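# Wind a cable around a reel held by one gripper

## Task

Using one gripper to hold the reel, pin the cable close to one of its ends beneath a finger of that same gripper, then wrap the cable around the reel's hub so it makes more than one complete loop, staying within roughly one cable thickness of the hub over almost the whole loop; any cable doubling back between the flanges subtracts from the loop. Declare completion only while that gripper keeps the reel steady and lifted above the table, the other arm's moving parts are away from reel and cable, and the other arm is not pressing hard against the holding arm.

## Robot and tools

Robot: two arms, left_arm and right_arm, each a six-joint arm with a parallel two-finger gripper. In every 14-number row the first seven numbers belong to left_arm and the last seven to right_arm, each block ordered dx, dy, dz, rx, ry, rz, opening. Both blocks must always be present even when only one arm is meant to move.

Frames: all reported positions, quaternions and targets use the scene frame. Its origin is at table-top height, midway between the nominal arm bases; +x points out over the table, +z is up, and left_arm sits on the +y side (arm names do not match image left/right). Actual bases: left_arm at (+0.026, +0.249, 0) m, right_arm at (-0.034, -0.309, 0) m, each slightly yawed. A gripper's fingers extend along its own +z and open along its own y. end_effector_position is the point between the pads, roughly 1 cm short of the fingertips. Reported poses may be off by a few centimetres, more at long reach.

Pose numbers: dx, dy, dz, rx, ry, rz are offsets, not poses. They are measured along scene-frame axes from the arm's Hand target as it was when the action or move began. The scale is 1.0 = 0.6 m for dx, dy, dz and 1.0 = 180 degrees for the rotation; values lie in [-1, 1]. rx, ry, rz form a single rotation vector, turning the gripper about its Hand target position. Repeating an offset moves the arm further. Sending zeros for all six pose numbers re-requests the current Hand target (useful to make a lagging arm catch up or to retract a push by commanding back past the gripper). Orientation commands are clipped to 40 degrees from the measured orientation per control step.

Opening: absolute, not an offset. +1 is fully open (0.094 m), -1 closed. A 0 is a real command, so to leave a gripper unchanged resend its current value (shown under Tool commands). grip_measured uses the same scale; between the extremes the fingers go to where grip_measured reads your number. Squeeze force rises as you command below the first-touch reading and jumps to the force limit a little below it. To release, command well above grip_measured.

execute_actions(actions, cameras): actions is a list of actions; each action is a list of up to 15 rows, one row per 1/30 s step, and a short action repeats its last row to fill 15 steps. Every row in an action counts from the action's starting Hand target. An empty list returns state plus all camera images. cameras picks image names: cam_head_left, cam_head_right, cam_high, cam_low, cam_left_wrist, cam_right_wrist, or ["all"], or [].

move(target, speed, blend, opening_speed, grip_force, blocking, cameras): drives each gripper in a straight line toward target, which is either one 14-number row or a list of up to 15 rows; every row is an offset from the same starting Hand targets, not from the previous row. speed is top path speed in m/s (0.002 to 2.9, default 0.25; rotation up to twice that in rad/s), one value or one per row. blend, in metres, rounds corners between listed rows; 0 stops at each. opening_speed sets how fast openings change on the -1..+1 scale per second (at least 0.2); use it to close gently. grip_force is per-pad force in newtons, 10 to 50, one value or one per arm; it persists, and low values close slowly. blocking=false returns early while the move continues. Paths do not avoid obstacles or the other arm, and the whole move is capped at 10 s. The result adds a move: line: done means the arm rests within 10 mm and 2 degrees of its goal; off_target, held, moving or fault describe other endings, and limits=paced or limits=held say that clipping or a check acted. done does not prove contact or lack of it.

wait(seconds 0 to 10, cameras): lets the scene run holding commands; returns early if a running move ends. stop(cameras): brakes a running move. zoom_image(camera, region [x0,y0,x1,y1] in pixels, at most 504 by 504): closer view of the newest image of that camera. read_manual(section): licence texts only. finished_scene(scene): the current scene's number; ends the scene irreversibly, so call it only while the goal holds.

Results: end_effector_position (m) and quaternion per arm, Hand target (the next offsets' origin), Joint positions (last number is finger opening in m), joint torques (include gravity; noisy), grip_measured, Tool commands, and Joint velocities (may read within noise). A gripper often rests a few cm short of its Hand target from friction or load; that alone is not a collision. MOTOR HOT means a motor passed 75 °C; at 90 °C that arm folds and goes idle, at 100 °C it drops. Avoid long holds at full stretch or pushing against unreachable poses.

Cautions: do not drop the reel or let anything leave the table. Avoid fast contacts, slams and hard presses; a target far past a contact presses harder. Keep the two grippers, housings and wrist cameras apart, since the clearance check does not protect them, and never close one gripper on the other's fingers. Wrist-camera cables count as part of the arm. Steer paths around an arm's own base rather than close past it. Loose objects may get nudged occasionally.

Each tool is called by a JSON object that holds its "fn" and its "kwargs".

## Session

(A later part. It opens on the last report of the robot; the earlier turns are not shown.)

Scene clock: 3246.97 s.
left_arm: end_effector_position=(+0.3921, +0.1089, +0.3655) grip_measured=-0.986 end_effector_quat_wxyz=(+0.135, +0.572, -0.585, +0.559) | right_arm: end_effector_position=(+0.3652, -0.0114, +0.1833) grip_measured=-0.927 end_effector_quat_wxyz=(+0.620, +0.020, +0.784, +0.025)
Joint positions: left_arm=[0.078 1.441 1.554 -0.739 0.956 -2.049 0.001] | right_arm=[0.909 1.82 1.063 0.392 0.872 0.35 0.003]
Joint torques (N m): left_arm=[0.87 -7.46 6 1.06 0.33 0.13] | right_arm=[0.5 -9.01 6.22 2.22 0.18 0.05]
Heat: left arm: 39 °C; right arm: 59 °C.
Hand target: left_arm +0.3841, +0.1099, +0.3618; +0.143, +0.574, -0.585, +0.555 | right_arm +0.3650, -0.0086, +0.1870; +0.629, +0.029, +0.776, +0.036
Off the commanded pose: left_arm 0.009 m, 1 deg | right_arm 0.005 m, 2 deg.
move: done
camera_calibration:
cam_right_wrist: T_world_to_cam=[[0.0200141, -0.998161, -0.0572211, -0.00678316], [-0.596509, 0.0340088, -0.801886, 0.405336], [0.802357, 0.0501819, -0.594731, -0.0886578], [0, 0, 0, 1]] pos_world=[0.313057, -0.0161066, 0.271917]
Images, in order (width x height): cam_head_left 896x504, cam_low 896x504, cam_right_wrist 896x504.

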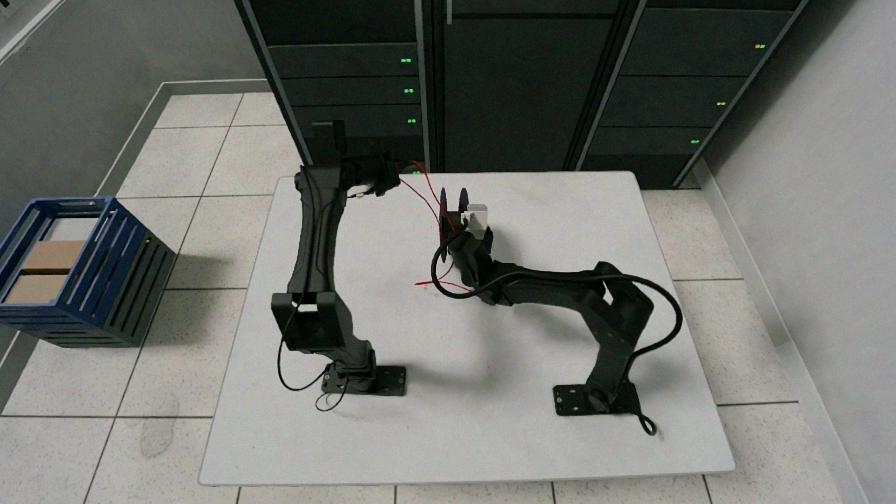

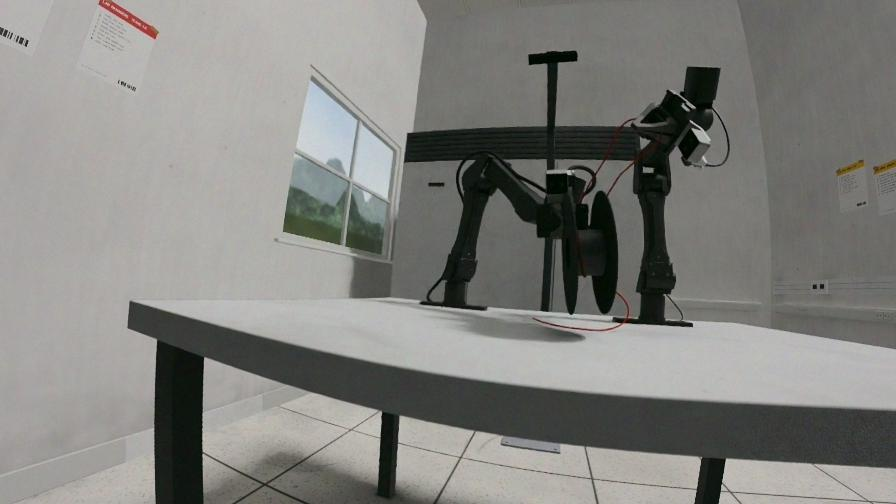

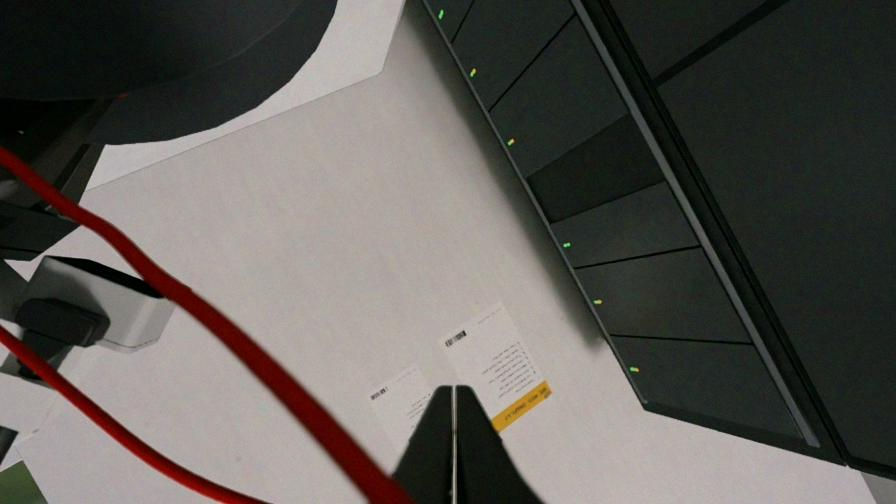

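{"fn": "zoom_image", "kwargs": {"camera": "cam_head_left", "region": [370, 140, 510, 310]}}

{"fn": "execute_actions", "kwargs": {"actions": [], "cameras": ["cam_head_right", "cam_high", "cam_left_wrist"]}}

{"fn": "zoom_image", "kwargs": {"camera": "cam_head_right", "region": [360, 140, 510, 310]}}

{"fn": "zoom_image", "kwargs": {"camera": "cam_high", "region": [330, 80, 530, 300]}}

Scaled by 2.965 from the camera's 896x504 image, which has a finer 1280x720 frame.

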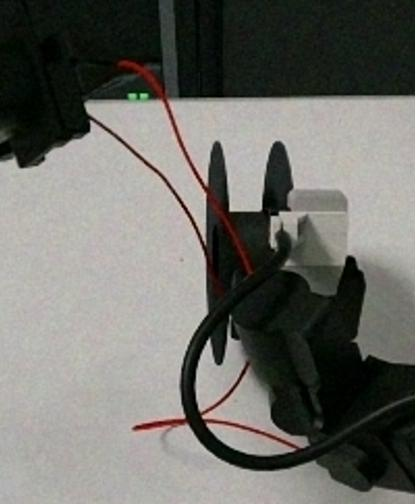

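Scene clock: 3273.63 s.
left_arm: end_effector_position=(+0.3921, +0.1089, +0.3655) grip_measured=-0.986 end_effector_quat_wxyz=(+0.135, +0.572, -0.585, +0.559) | right_arm: end_effector_position=(+0.3652, -0.0114, +0.1833) grip_measured=-0.927 end_effector_quat_wxyz=(+0.620, +0.020, +0.784, +0.025)
Joint positions: left_arm=[0.078 1.441 1.554 -0.739 0.956 -2.049 0.001] | right_arm=[0.909 1.82 1.063 0.393 0.872 0.35 0.003]
Joint velocities: within noise
Joint torques (N m): left_arm=[0.8 -7.42 6.05 1.01 0.29 0.18] | right_arm=[0.5 -9.05 6.26 2.21 0.18 0.05]
Heat: left arm: 38 °C; right arm: 63 °C.
Hand target: left_arm +0.3841, +0.1099, +0.3618; +0.143, +0.574, -0.585, +0.555 | right_arm +0.3650, -0.0086, +0.1870; +0.629, +0.029, +0.776, +0.036
Tool commands: left_gripper/opening=-1.0 right_gripper/opening=-1.0
Off the commanded pose: left_arm 0.009 m, 1 deg | right_arm 0.005 m, 2 deg.
camera_calibration:
cam_left_wrist: T_world_to_cam=[[0.820257, 0.278823, 0.499437, -0.533623], [-0.491488, -0.103099, 0.86476, -0.0765884], [0.292606, -0.954792, 0.0524707, 0.0576218], [0, 0, 0, 1]] pos_world=[0.383205, 0.195907, 0.329718]
Images, in order (width x height): cam_head_right 896x504, cam_high 896x504, cam_left_wrist 896x504.

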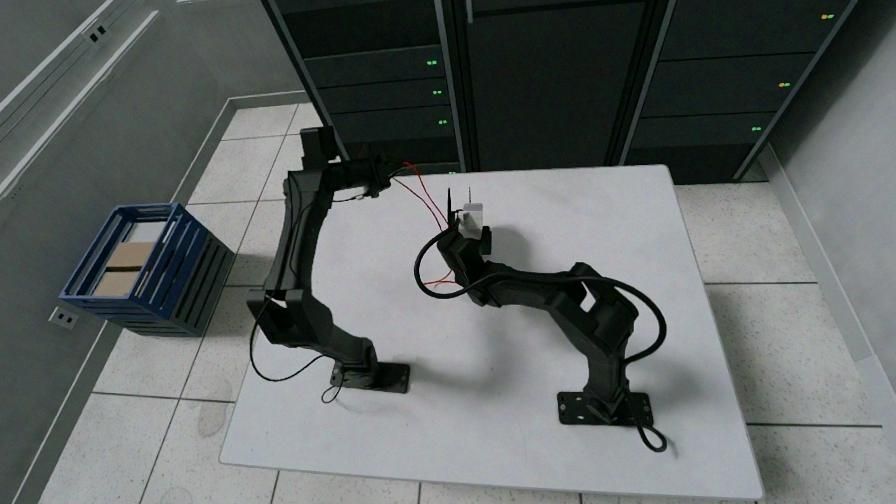

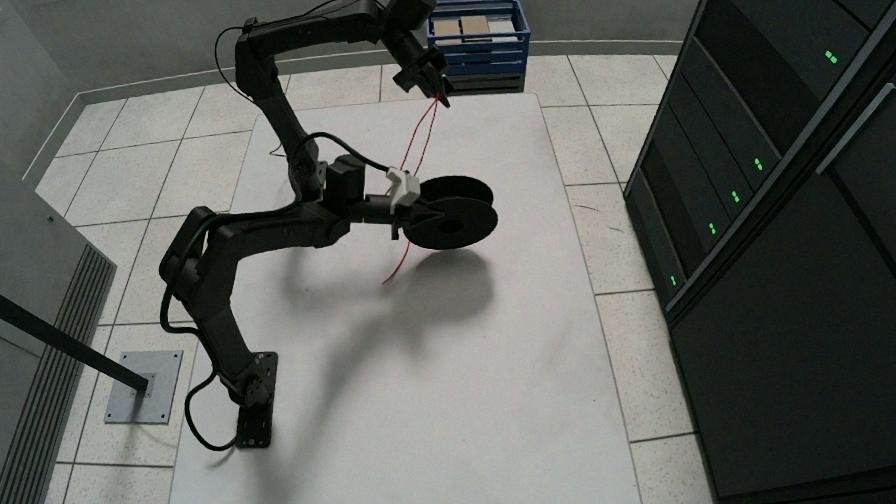

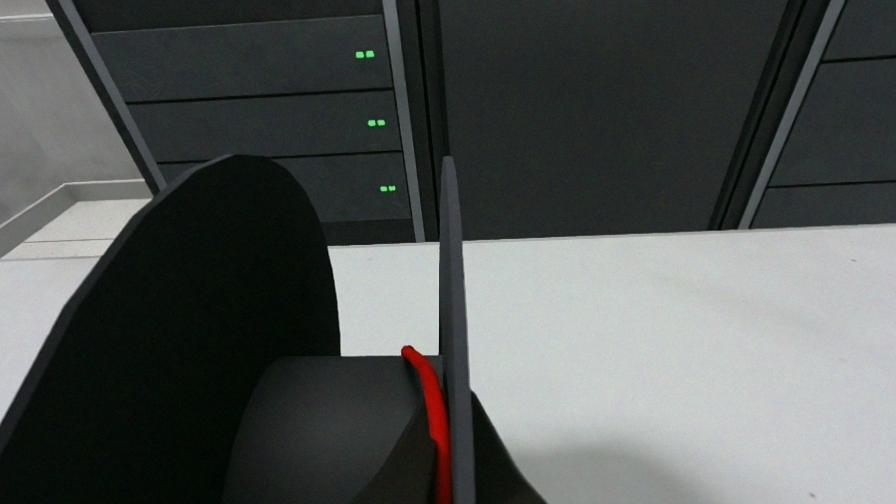

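Scaled by 2.965 from the camera's 896x504 image, which has a finer 1280x720 frame.

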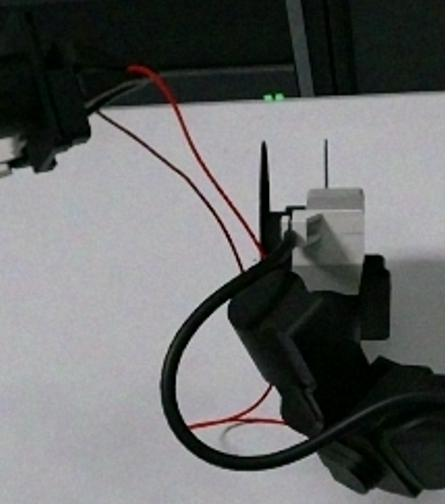

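Scaled by 2.291 from the camera's 896x504 image, which has a finer 1280x720 frame.

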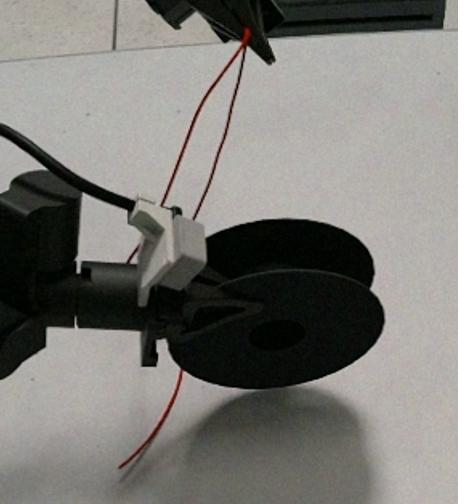

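{"fn": "move", "kwargs": {"target": [0.1, 0.0, -0.01, 0, 0, 0, -1, 0, 0, 0, 0, 0, 0, -1], "speed": 0.05, "cameras": ["cam_right_wrist", "cam_low", "cam_head_left", "cam_left_wrist"]}}

{"fn": "zoom_image", "kwargs": {"camera": "cam_head_left", "region": [370, 140, 510, 310]}}

{"fn": "zoom_image", "kwargs": {"camera": "cam_low", "region": [540, 80, 760, 340]}}

Scene clock: 3297.67 s.
left_arm: end_effector_position=(+0.4403, +0.1095, +0.3472) grip_measured=-0.986 end_effector_quat_wxyz=(+0.148, +0.583, -0.582, +0.547) | right_arm: end_effector_position=(+0.3658, -0.0107, +0.1859) grip_measured=-0.927 end_effector_quat_wxyz=(+0.624, +0.024, +0.781, +0.030)
Joint positions: left_arm=[0.078 1.623 1.676 -0.721 0.957 -2.049 0.001] | right_arm=[0.909 1.82 1.063 0.408 0.872 0.35 0.003]
Joint torques (N m): left_arm=[0.4 -6.6 11.74 1.16 0.29 0.09] | right_arm=[0.51 -8.98 6.2 2.07 0.18 0.05]
Heat: left arm: 38 °C; right arm: 63 °C.
Hand target: left_arm +0.4441, +0.1099, +0.3560; +0.143, +0.574, -0.585, +0.555 | right_arm +0.3650, -0.0086, +0.1870; +0.629, +0.029, +0.776, +0.036
Off the commanded pose: left_arm 0.009 m, 2 deg | right_arm 0.002 m, 1 deg.
move: done
camera_calibration:
cam_left_wrist: T_world_to_cam=[[0.840757, 0.278717, 0.464159, -0.56097], [-0.454836, -0.101435, 0.88478, -0.0602745], [0.293686, -0.955001, 0.0414881, 0.0484481], [0, 0, 0, 1]] pos_world=[0.429996, 0.196506, 0.311699]
cam_right_wrist: T_world_to_cam=[[0.0206482, -0.997396, -0.0691055, -0.00382323], [-0.589009, 0.043716, -0.806943, 0.406152], [0.807862, 0.0573657, -0.586573, -0.0910049], [0, 0, 0, 1]] pos_world=[0.312825, -0.0163481, 0.274096]
Images, in order (width x height): cam_head_left 896x504, cam_low 896x504, cam_left_wrist 896x504, cam_right_wrist 896x504.

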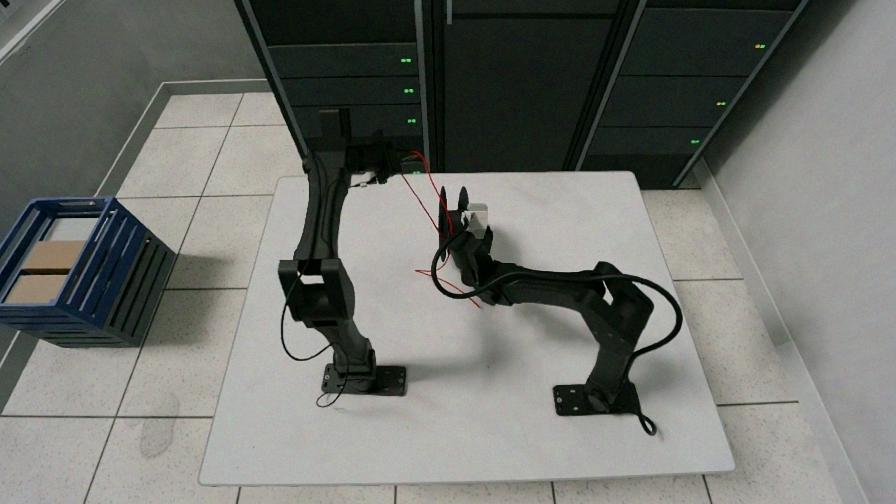

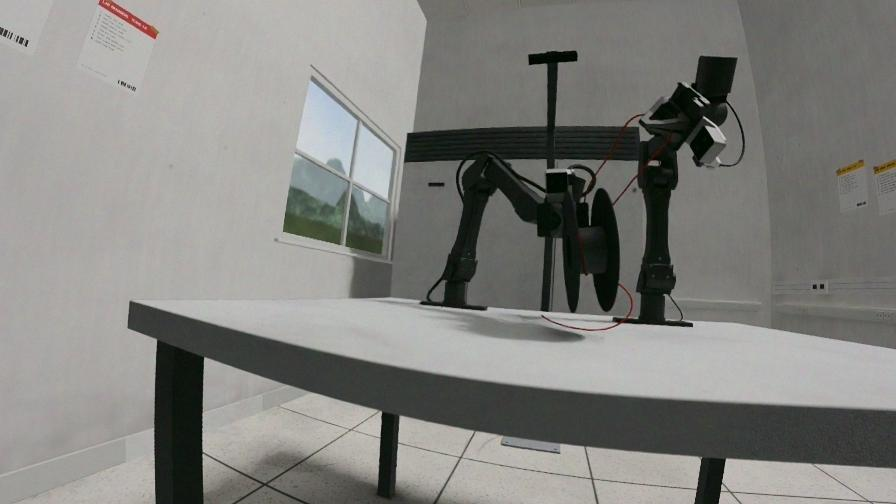

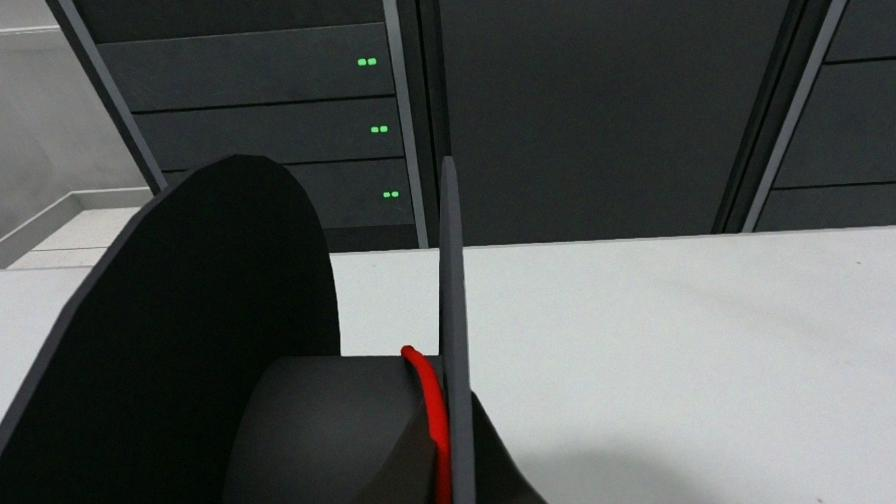

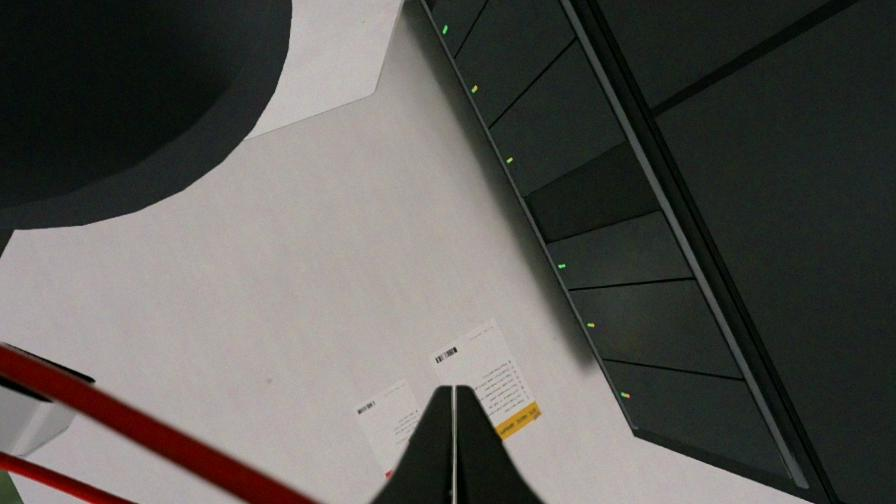

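Scaled by 2.965 from the camera's 896x504 image, which has a finer 1280x720 frame.

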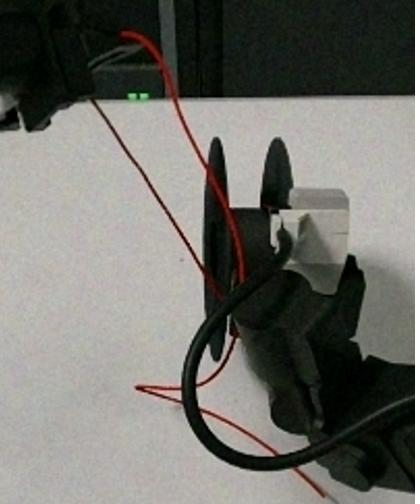

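Scaled by 1.938 from the camera's 896x504 image, which has a finer 1280x720 frame.

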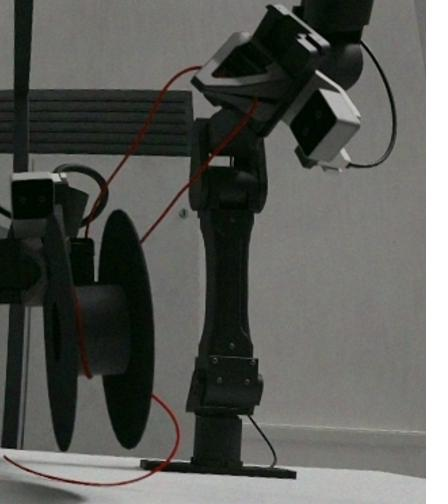

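{"fn": "move", "kwargs": {"target": [0.035, 0.0, 0.02, 0, 0, 0, -1, 0, 0, 0, 0, 0, 0, -1], "speed": 0.04, "cameras": ["cam_right_wrist", "cam_low", "cam_head_left"]}}

{"fn": "zoom_image", "kwargs": {"camera": "cam_head_left", "region": [370, 140, 510, 310]}}

{"fn": "zoom_image", "kwargs": {"camera": "cam_low", "region": [540, 80, 760, 340]}}

Scene clock: 3312.53 s.
left_arm: end_effector_position=(+0.4563, +0.1071, +0.3552) grip_measured=-0.986 end_effector_quat_wxyz=(+0.163, +0.586, -0.581, +0.540) | right_arm: end_effector_position=(+0.3673, -0.0087, +0.1931) grip_measured=-0.927 end_effector_quat_wxyz=(+0.633, +0.034, +0.772, +0.043)
Joint positions: left_arm=[0.075 1.72 1.829 -0.806 0.97 -2.049 0.001] | right_arm=[0.909 1.82 1.063 0.448 0.872 0.352 0.003]
Joint torques (N m): left_arm=[0.68 -7.35 12.46 1.39 0.28 0.1] | right_arm=[0.47 -8.95 6.19 1.64 0.16 0.01]
Heat: left arm: 41 °C; right arm: 61 °C.
Hand target: left_arm +0.4650, +0.1098, +0.3679; +0.143, +0.573, -0.585, +0.555 | right_arm +0.3650, -0.0086, +0.1870; +0.629, +0.029, +0.776, +0.036
Off the commanded pose: left_arm 0.016 m, 3 deg | right_arm 0.006 m, 1 deg.
move: off_target (left_arm)
camera_calibration:
cam_right_wrist: T_world_to_cam=[[0.0223132, -0.994478, -0.102542, 0.0044446], [-0.569111, 0.0716927, -0.81913, 0.407949], [0.821958, 0.0766354, -0.564368, -0.0974194], [0, 0, 0, 1]] pos_world=[0.312144, -0.0173611, 0.279639]
Images, in order (width x height): cam_head_left 896x504, cam_low 896x504, cam_right_wrist 896x504.

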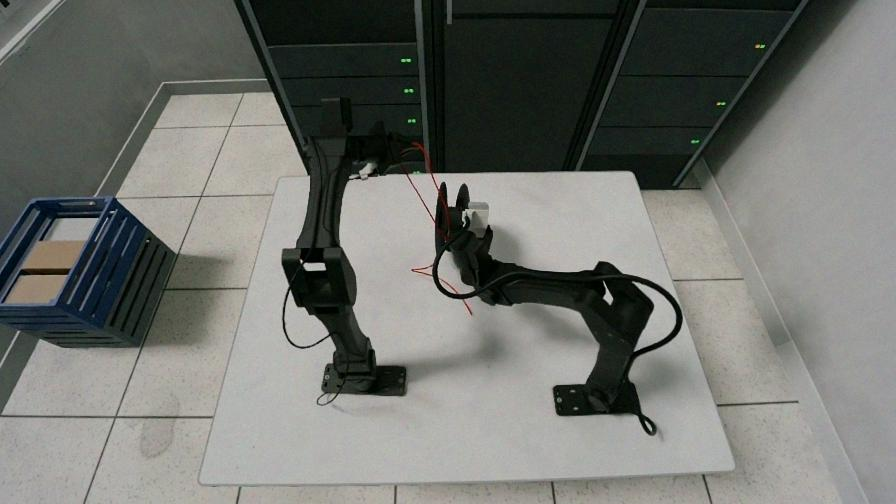

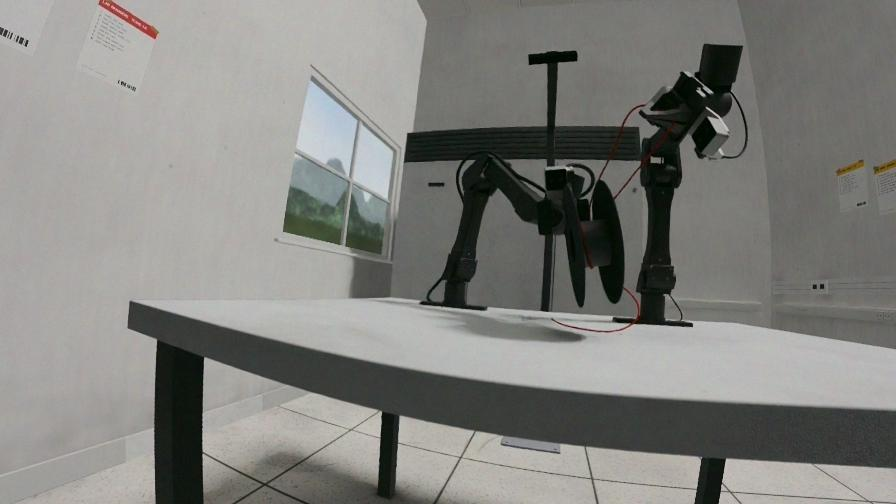

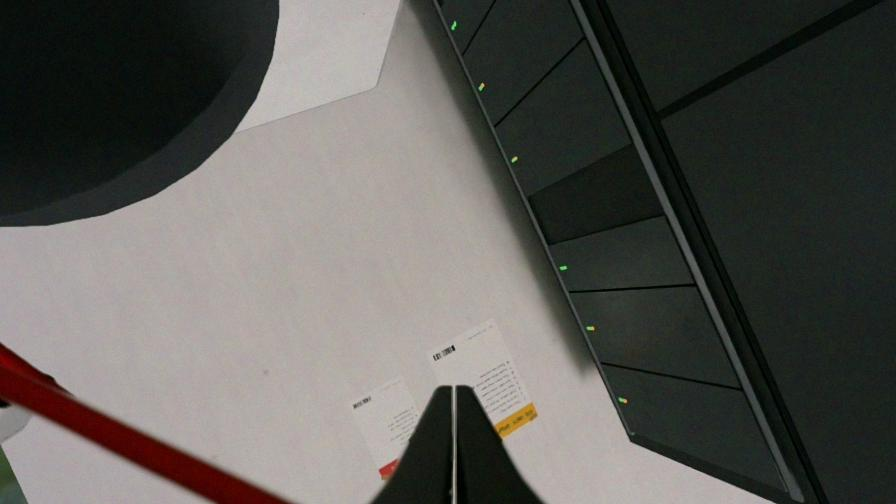

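Scaled by 2.965 from the camera's 896x504 image, which has a finer 1280x720 frame.

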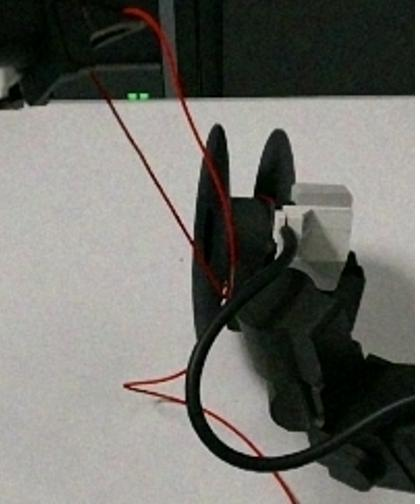

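Scaled by 1.938 from the camera's 896x504 image, which has a finer 1280x720 frame.

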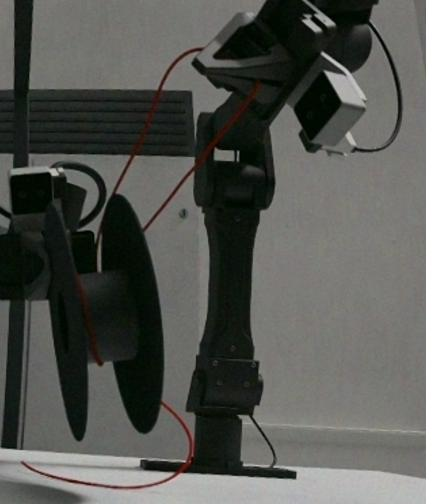

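{"fn": "move", "kwargs": {"target": [-0.1033, 0.0517, -0.0617, 0.1544, -0.2679, -0.1123, -1, 0, 0, 0, 0, 0, 0, -1], "speed": 0.1, "cameras": ["cam_right_wrist", "cam_low", "cam_head_left", "cam_high"]}}

{"fn": "zoom_image", "kwargs": {"camera": "cam_head_left", "region": [370, 140, 510, 310]}}

{"fn": "zoom_image", "kwargs": {"camera": "cam_low", "region": [540, 80, 760, 340]}}

{"fn": "zoom_image", "kwargs": {"camera": "cam_high", "region": [330, 60, 530, 300]}}

Scene clock: 3346.27 s.
left_arm: end_effector_position=(+0.4056, +0.1369, +0.3260) grip_measured=-0.986 end_effector_quat_wxyz=(+0.131, -0.221, +0.793, -0.552) | right_arm: end_effector_position=(+0.3666, -0.0089, +0.1910) grip_measured=-0.927 end_effector_quat_wxyz=(+0.630, +0.032, +0.775, +0.040)
Joint positions: left_arm=[0.176 1.515 1.506 -0.779 1.043 -0.896 0.001] | right_arm=[0.909 1.82 1.063 0.437 0.872 0.353 0.003]
Joint torques (N m): left_arm=[1.22 -8.68 6.54 1.25 0.32 0.22] | right_arm=[0.44 -8.95 6.17 1.76 0.17 0]
Heat: left arm: 40 °C; right arm: 56 °C.
Hand target: left_arm +0.4032, +0.1409, +0.3309; +0.150, -0.210, +0.792, -0.553 | right_arm +0.3650, -0.0086, +0.1870; +0.629, +0.029, +0.776, +0.036
Off the commanded pose: left_arm 0.007 m, 3 deg | right_arm 0.004 m, 1 deg.
move: off_target (left_arm)
camera_calibration:
cam_right_wrist: T_world_to_cam=[[0.0221379, -0.995224, -0.0950694, 0.00266743], [-0.574847, 0.0651299, -0.815665, 0.407353], [0.817962, 0.0727075, -0.57066, -0.0954322], [0, 0, 0, 1]] pos_world=[0.312166, -0.0169375, 0.278058]
Images, in order (width x height): cam_head_left 896x504, cam_high 896x504, cam_low 896x504, cam_right_wrist 896x504.

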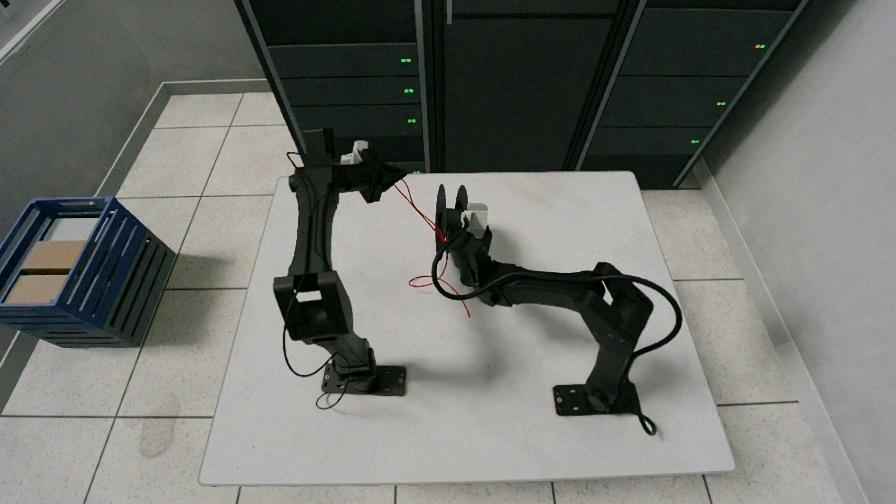

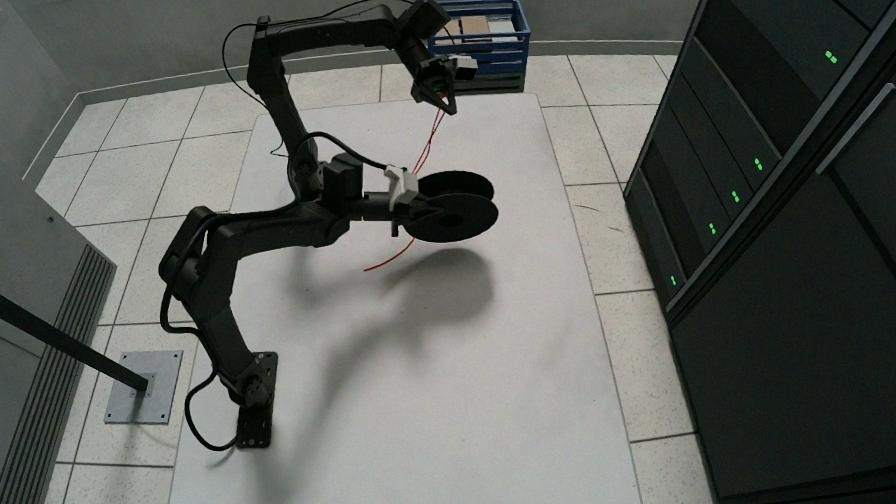

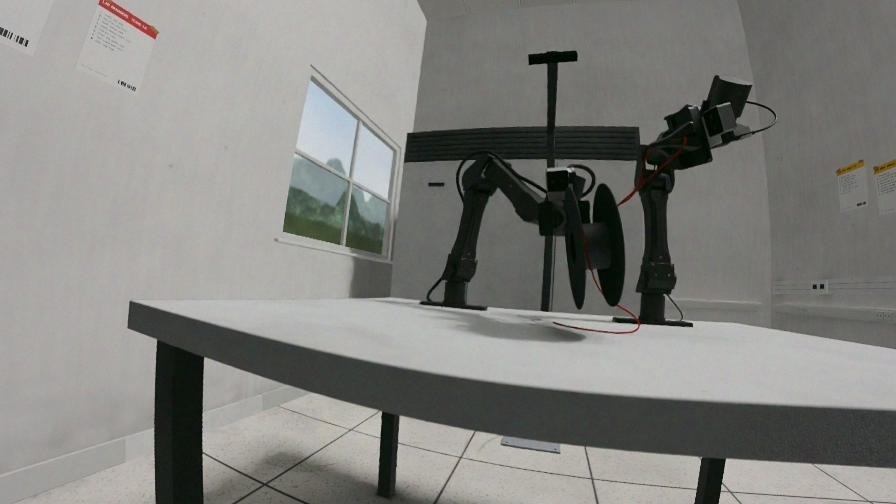

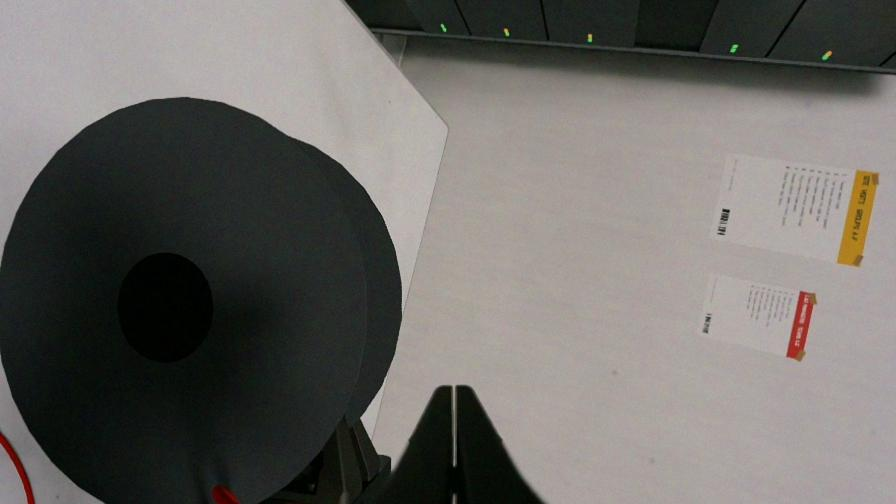

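Scaled by 2.965 from the camera's 896x504 image, which has a finer 1280x720 frame.

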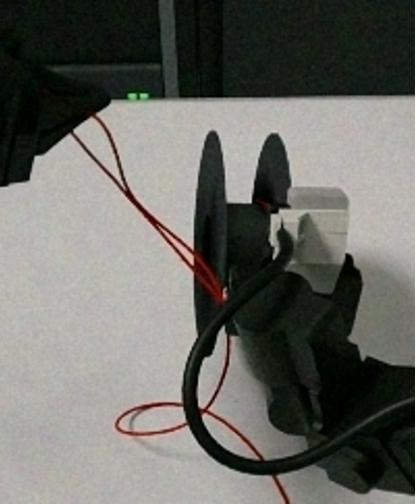

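Scaled by 1.938 from the camera's 896x504 image, which has a finer 1280x720 frame.

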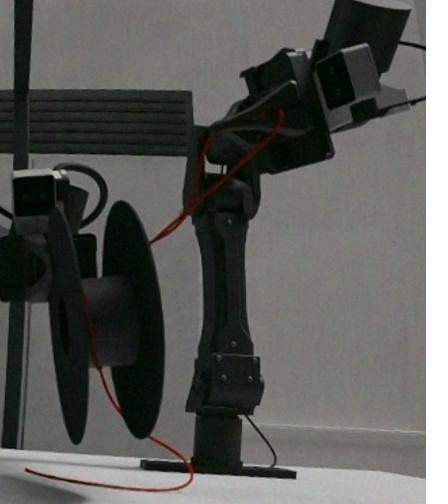

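Scaled by 2.100 from the camera's 896x504 image, which has a finer 1280x720 frame.

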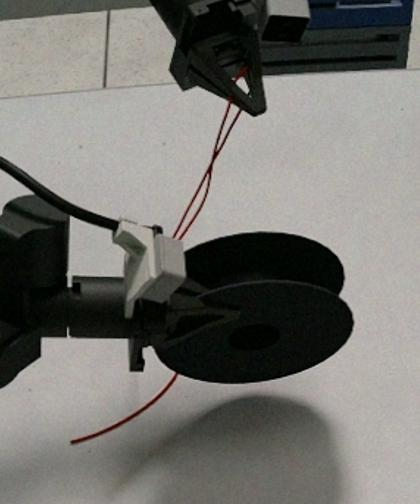

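{"fn": "move", "kwargs": {"target": [-0.15, 0.0, 0.0, 0, 0, 0, -1, 0, 0, 0, 0, 0, 0, -1], "speed": 0.1, "cameras": ["cam_right_wrist", "cam_head_left"]}}

{"fn": "zoom_image", "kwargs": {"camera": "cam_right_wrist", "region": [0, 150, 450, 504]}}

Scene clock: 3370.70 s.
left_arm: end_effector_position=(+0.3189, +0.1418, +0.3361) grip_measured=-0.986 end_effector_quat_wxyz=(+0.161, -0.209, +0.792, -0.550) | right_arm: end_effector_position=(+0.3657, -0.0102, +0.1864) grip_measured=-0.927 end_effector_quat_wxyz=(+0.624, +0.024, +0.780, +0.030)
Joint positions: left_arm=[0.238 1.191 1.292 -0.897 1.07 -0.814 0.001] | right_arm=[0.909 1.82 1.063 0.41 0.872 0.348 0.003]
Joint torques (N m): left_arm=[0.55 -3.97 5.87 0.92 0.48 0.17] | right_arm=[0.42 -8.98 6.22 2.04 0.19 0.06]
Heat: left arm: 39 °C; right arm: 58 °C.
Hand target: left_arm +0.3131, +0.1409, +0.3307; +0.150, -0.210, +0.792, -0.553 | right_arm +0.3650, -0.0086, +0.1870; +0.629, +0.029, +0.776, +0.036
Off the commanded pose: left_arm 0.008 m, 1 deg | right_arm 0.002 m, 1 deg.
move: done
camera_calibration:
cam_right_wrist: T_world_to_cam=[[0.0218618, -0.997324, -0.0697623, -0.00370412], [-0.587775, 0.0436243, -0.807848, 0.406115], [0.808729, 0.0586655, -0.585248, -0.0912955], [0, 0, 0, 1]] pos_world=[0.312619, -0.0160548, 0.27439]
Images, in order (width x height): cam_head_left 896x504, cam_right_wrist 896x504.

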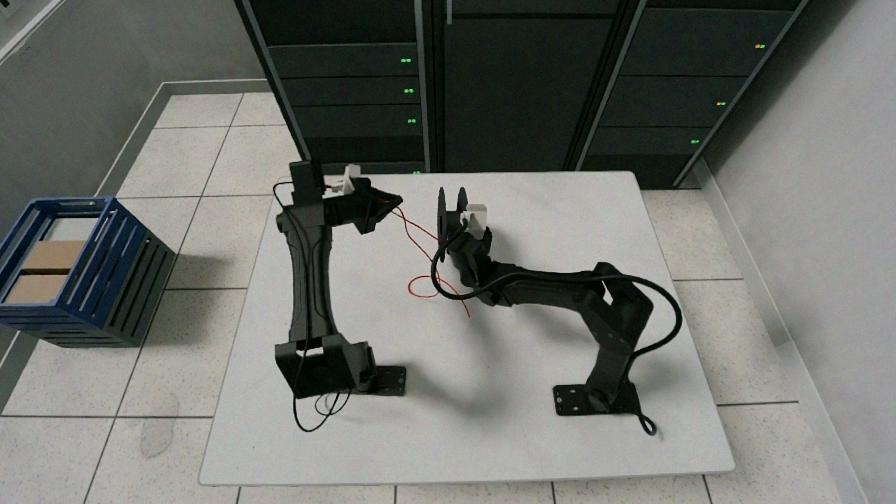

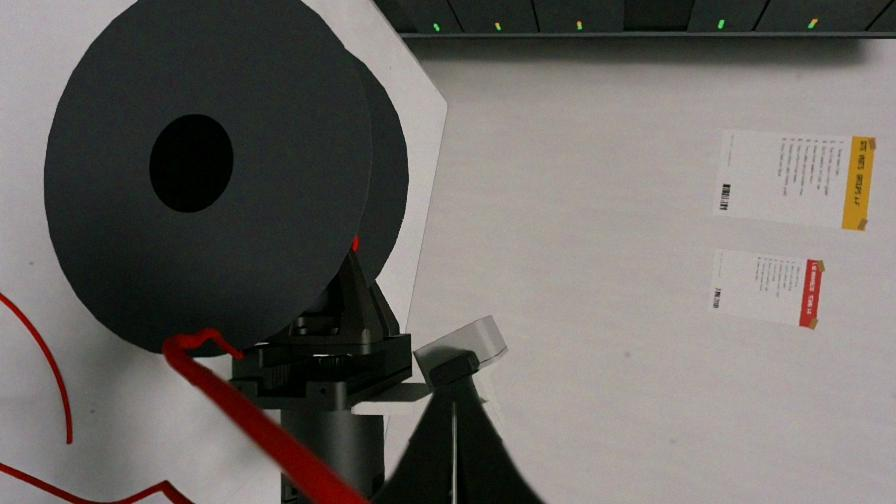

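Scaled by 1.120 from the camera's 896x504 image, which has a finer 1280x720 frame.

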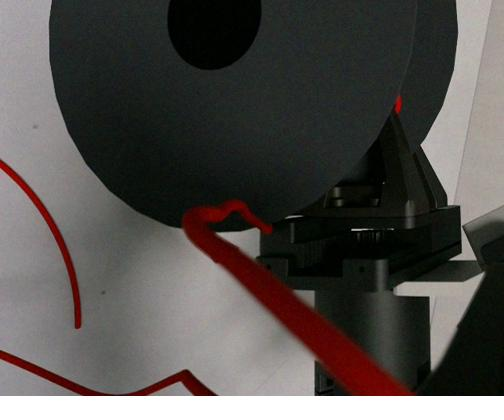

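{"fn": "zoom_image", "kwargs": {"camera": "cam_right_wrist", "region": [140, 210, 440, 430]}}

{"fn": "zoom_image", "kwargs": {"camera": "cam_right_wrist", "region": [150, 310, 310, 420]}}

Scaled by 1.680 from the camera's 896x504 image, which has a finer 1280x720 frame.

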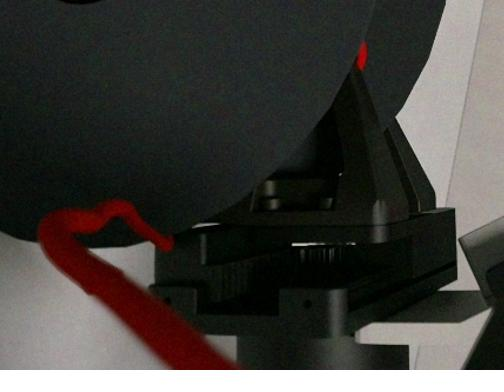

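Scaled by 3.150 from the camera's 896x504 image, which has a finer 1280x720 frame.

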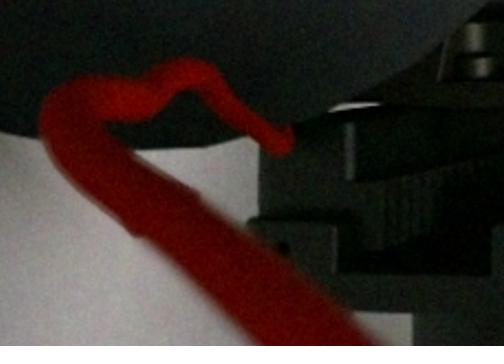

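{"fn": "move", "kwargs": {"target": [0.0, 0.05, 0.06, 0, 0, 0, -1, 0, 0, 0, 0, 0, 0, -1], "speed": 0.05, "cameras": ["cam_right_wrist", "cam_head_left"]}}

{"fn": "zoom_image", "kwargs": {"camera": "cam_right_wrist", "region": [50, 204, 450, 504]}}

Scene clock: 3575.43 s.
left_arm: end_effector_position=(+0.3112, +0.1695, +0.3550) grip_measured=-0.986 end_effector_quat_wxyz=(+0.135, -0.225, +0.795, -0.547) | right_arm: end_effector_position=(+0.3647, -0.0054, +0.1901) grip_measured=-0.927 end_effector_quat_wxyz=(+0.628, +0.025, +0.776, +0.042)
Joint positions: left_arm=[0.373 1.314 1.522 -1.298 1.146 -0.552 0.001] | right_arm=[0.915 1.82 1.063 0.433 0.864 0.349 0.003]
Joint torques (N m): left_arm=[1.07 -3.11 10.74 0.74 0.58 0.21] | right_arm=[-0.05 -8.96 6.19 1.8 0.25 0.04]
Heat: left arm: 36 °C; right arm: 60 °C.
Hand target: left_arm +0.3131, +0.1709, +0.3669; +0.150, -0.210, +0.792, -0.553 | right_arm +0.3650, -0.0085, +0.1870; +0.629, +0.029, +0.776, +0.036
Off the commanded pose: left_arm 0.012 m, 3 deg | right_arm 0.004 m, 1 deg.
move: off_target (left_arm)
camera_calibration:
cam_right_wrist: T_world_to_cam=[[0.0359008, -0.995302, -0.089912, 0.0000733258], [-0.578935, 0.052622, -0.813674, 0.406266], [0.814583, 0.0812648, -0.574327, -0.0926418], [0, 0, 0, 1]] pos_world=[0.310664, -0.013777, 0.277368]
Images, in order (width x height): cam_head_left 896x504, cam_right_wrist 896x504.

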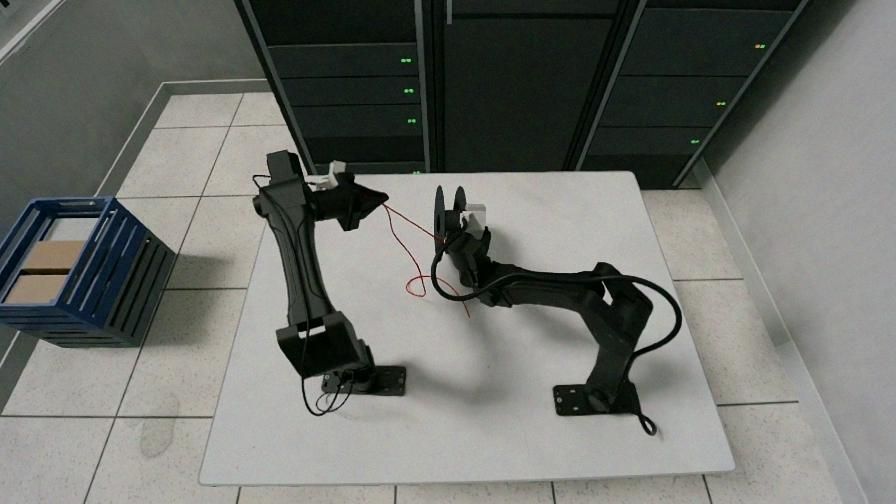

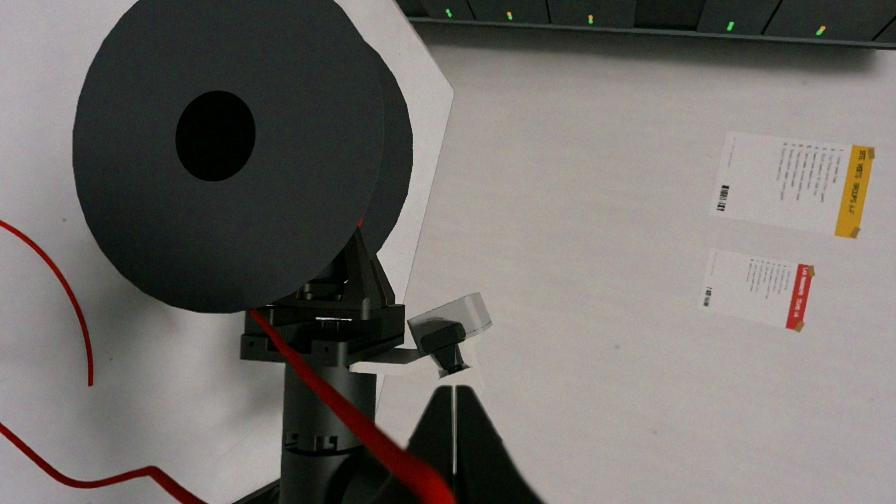

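Scaled by 1.260 from the camera's 896x504 image, which has a finer 1280x720 frame.

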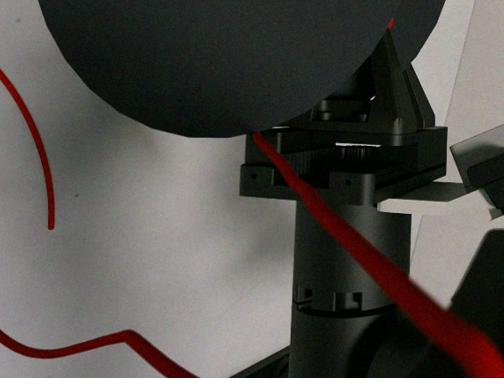

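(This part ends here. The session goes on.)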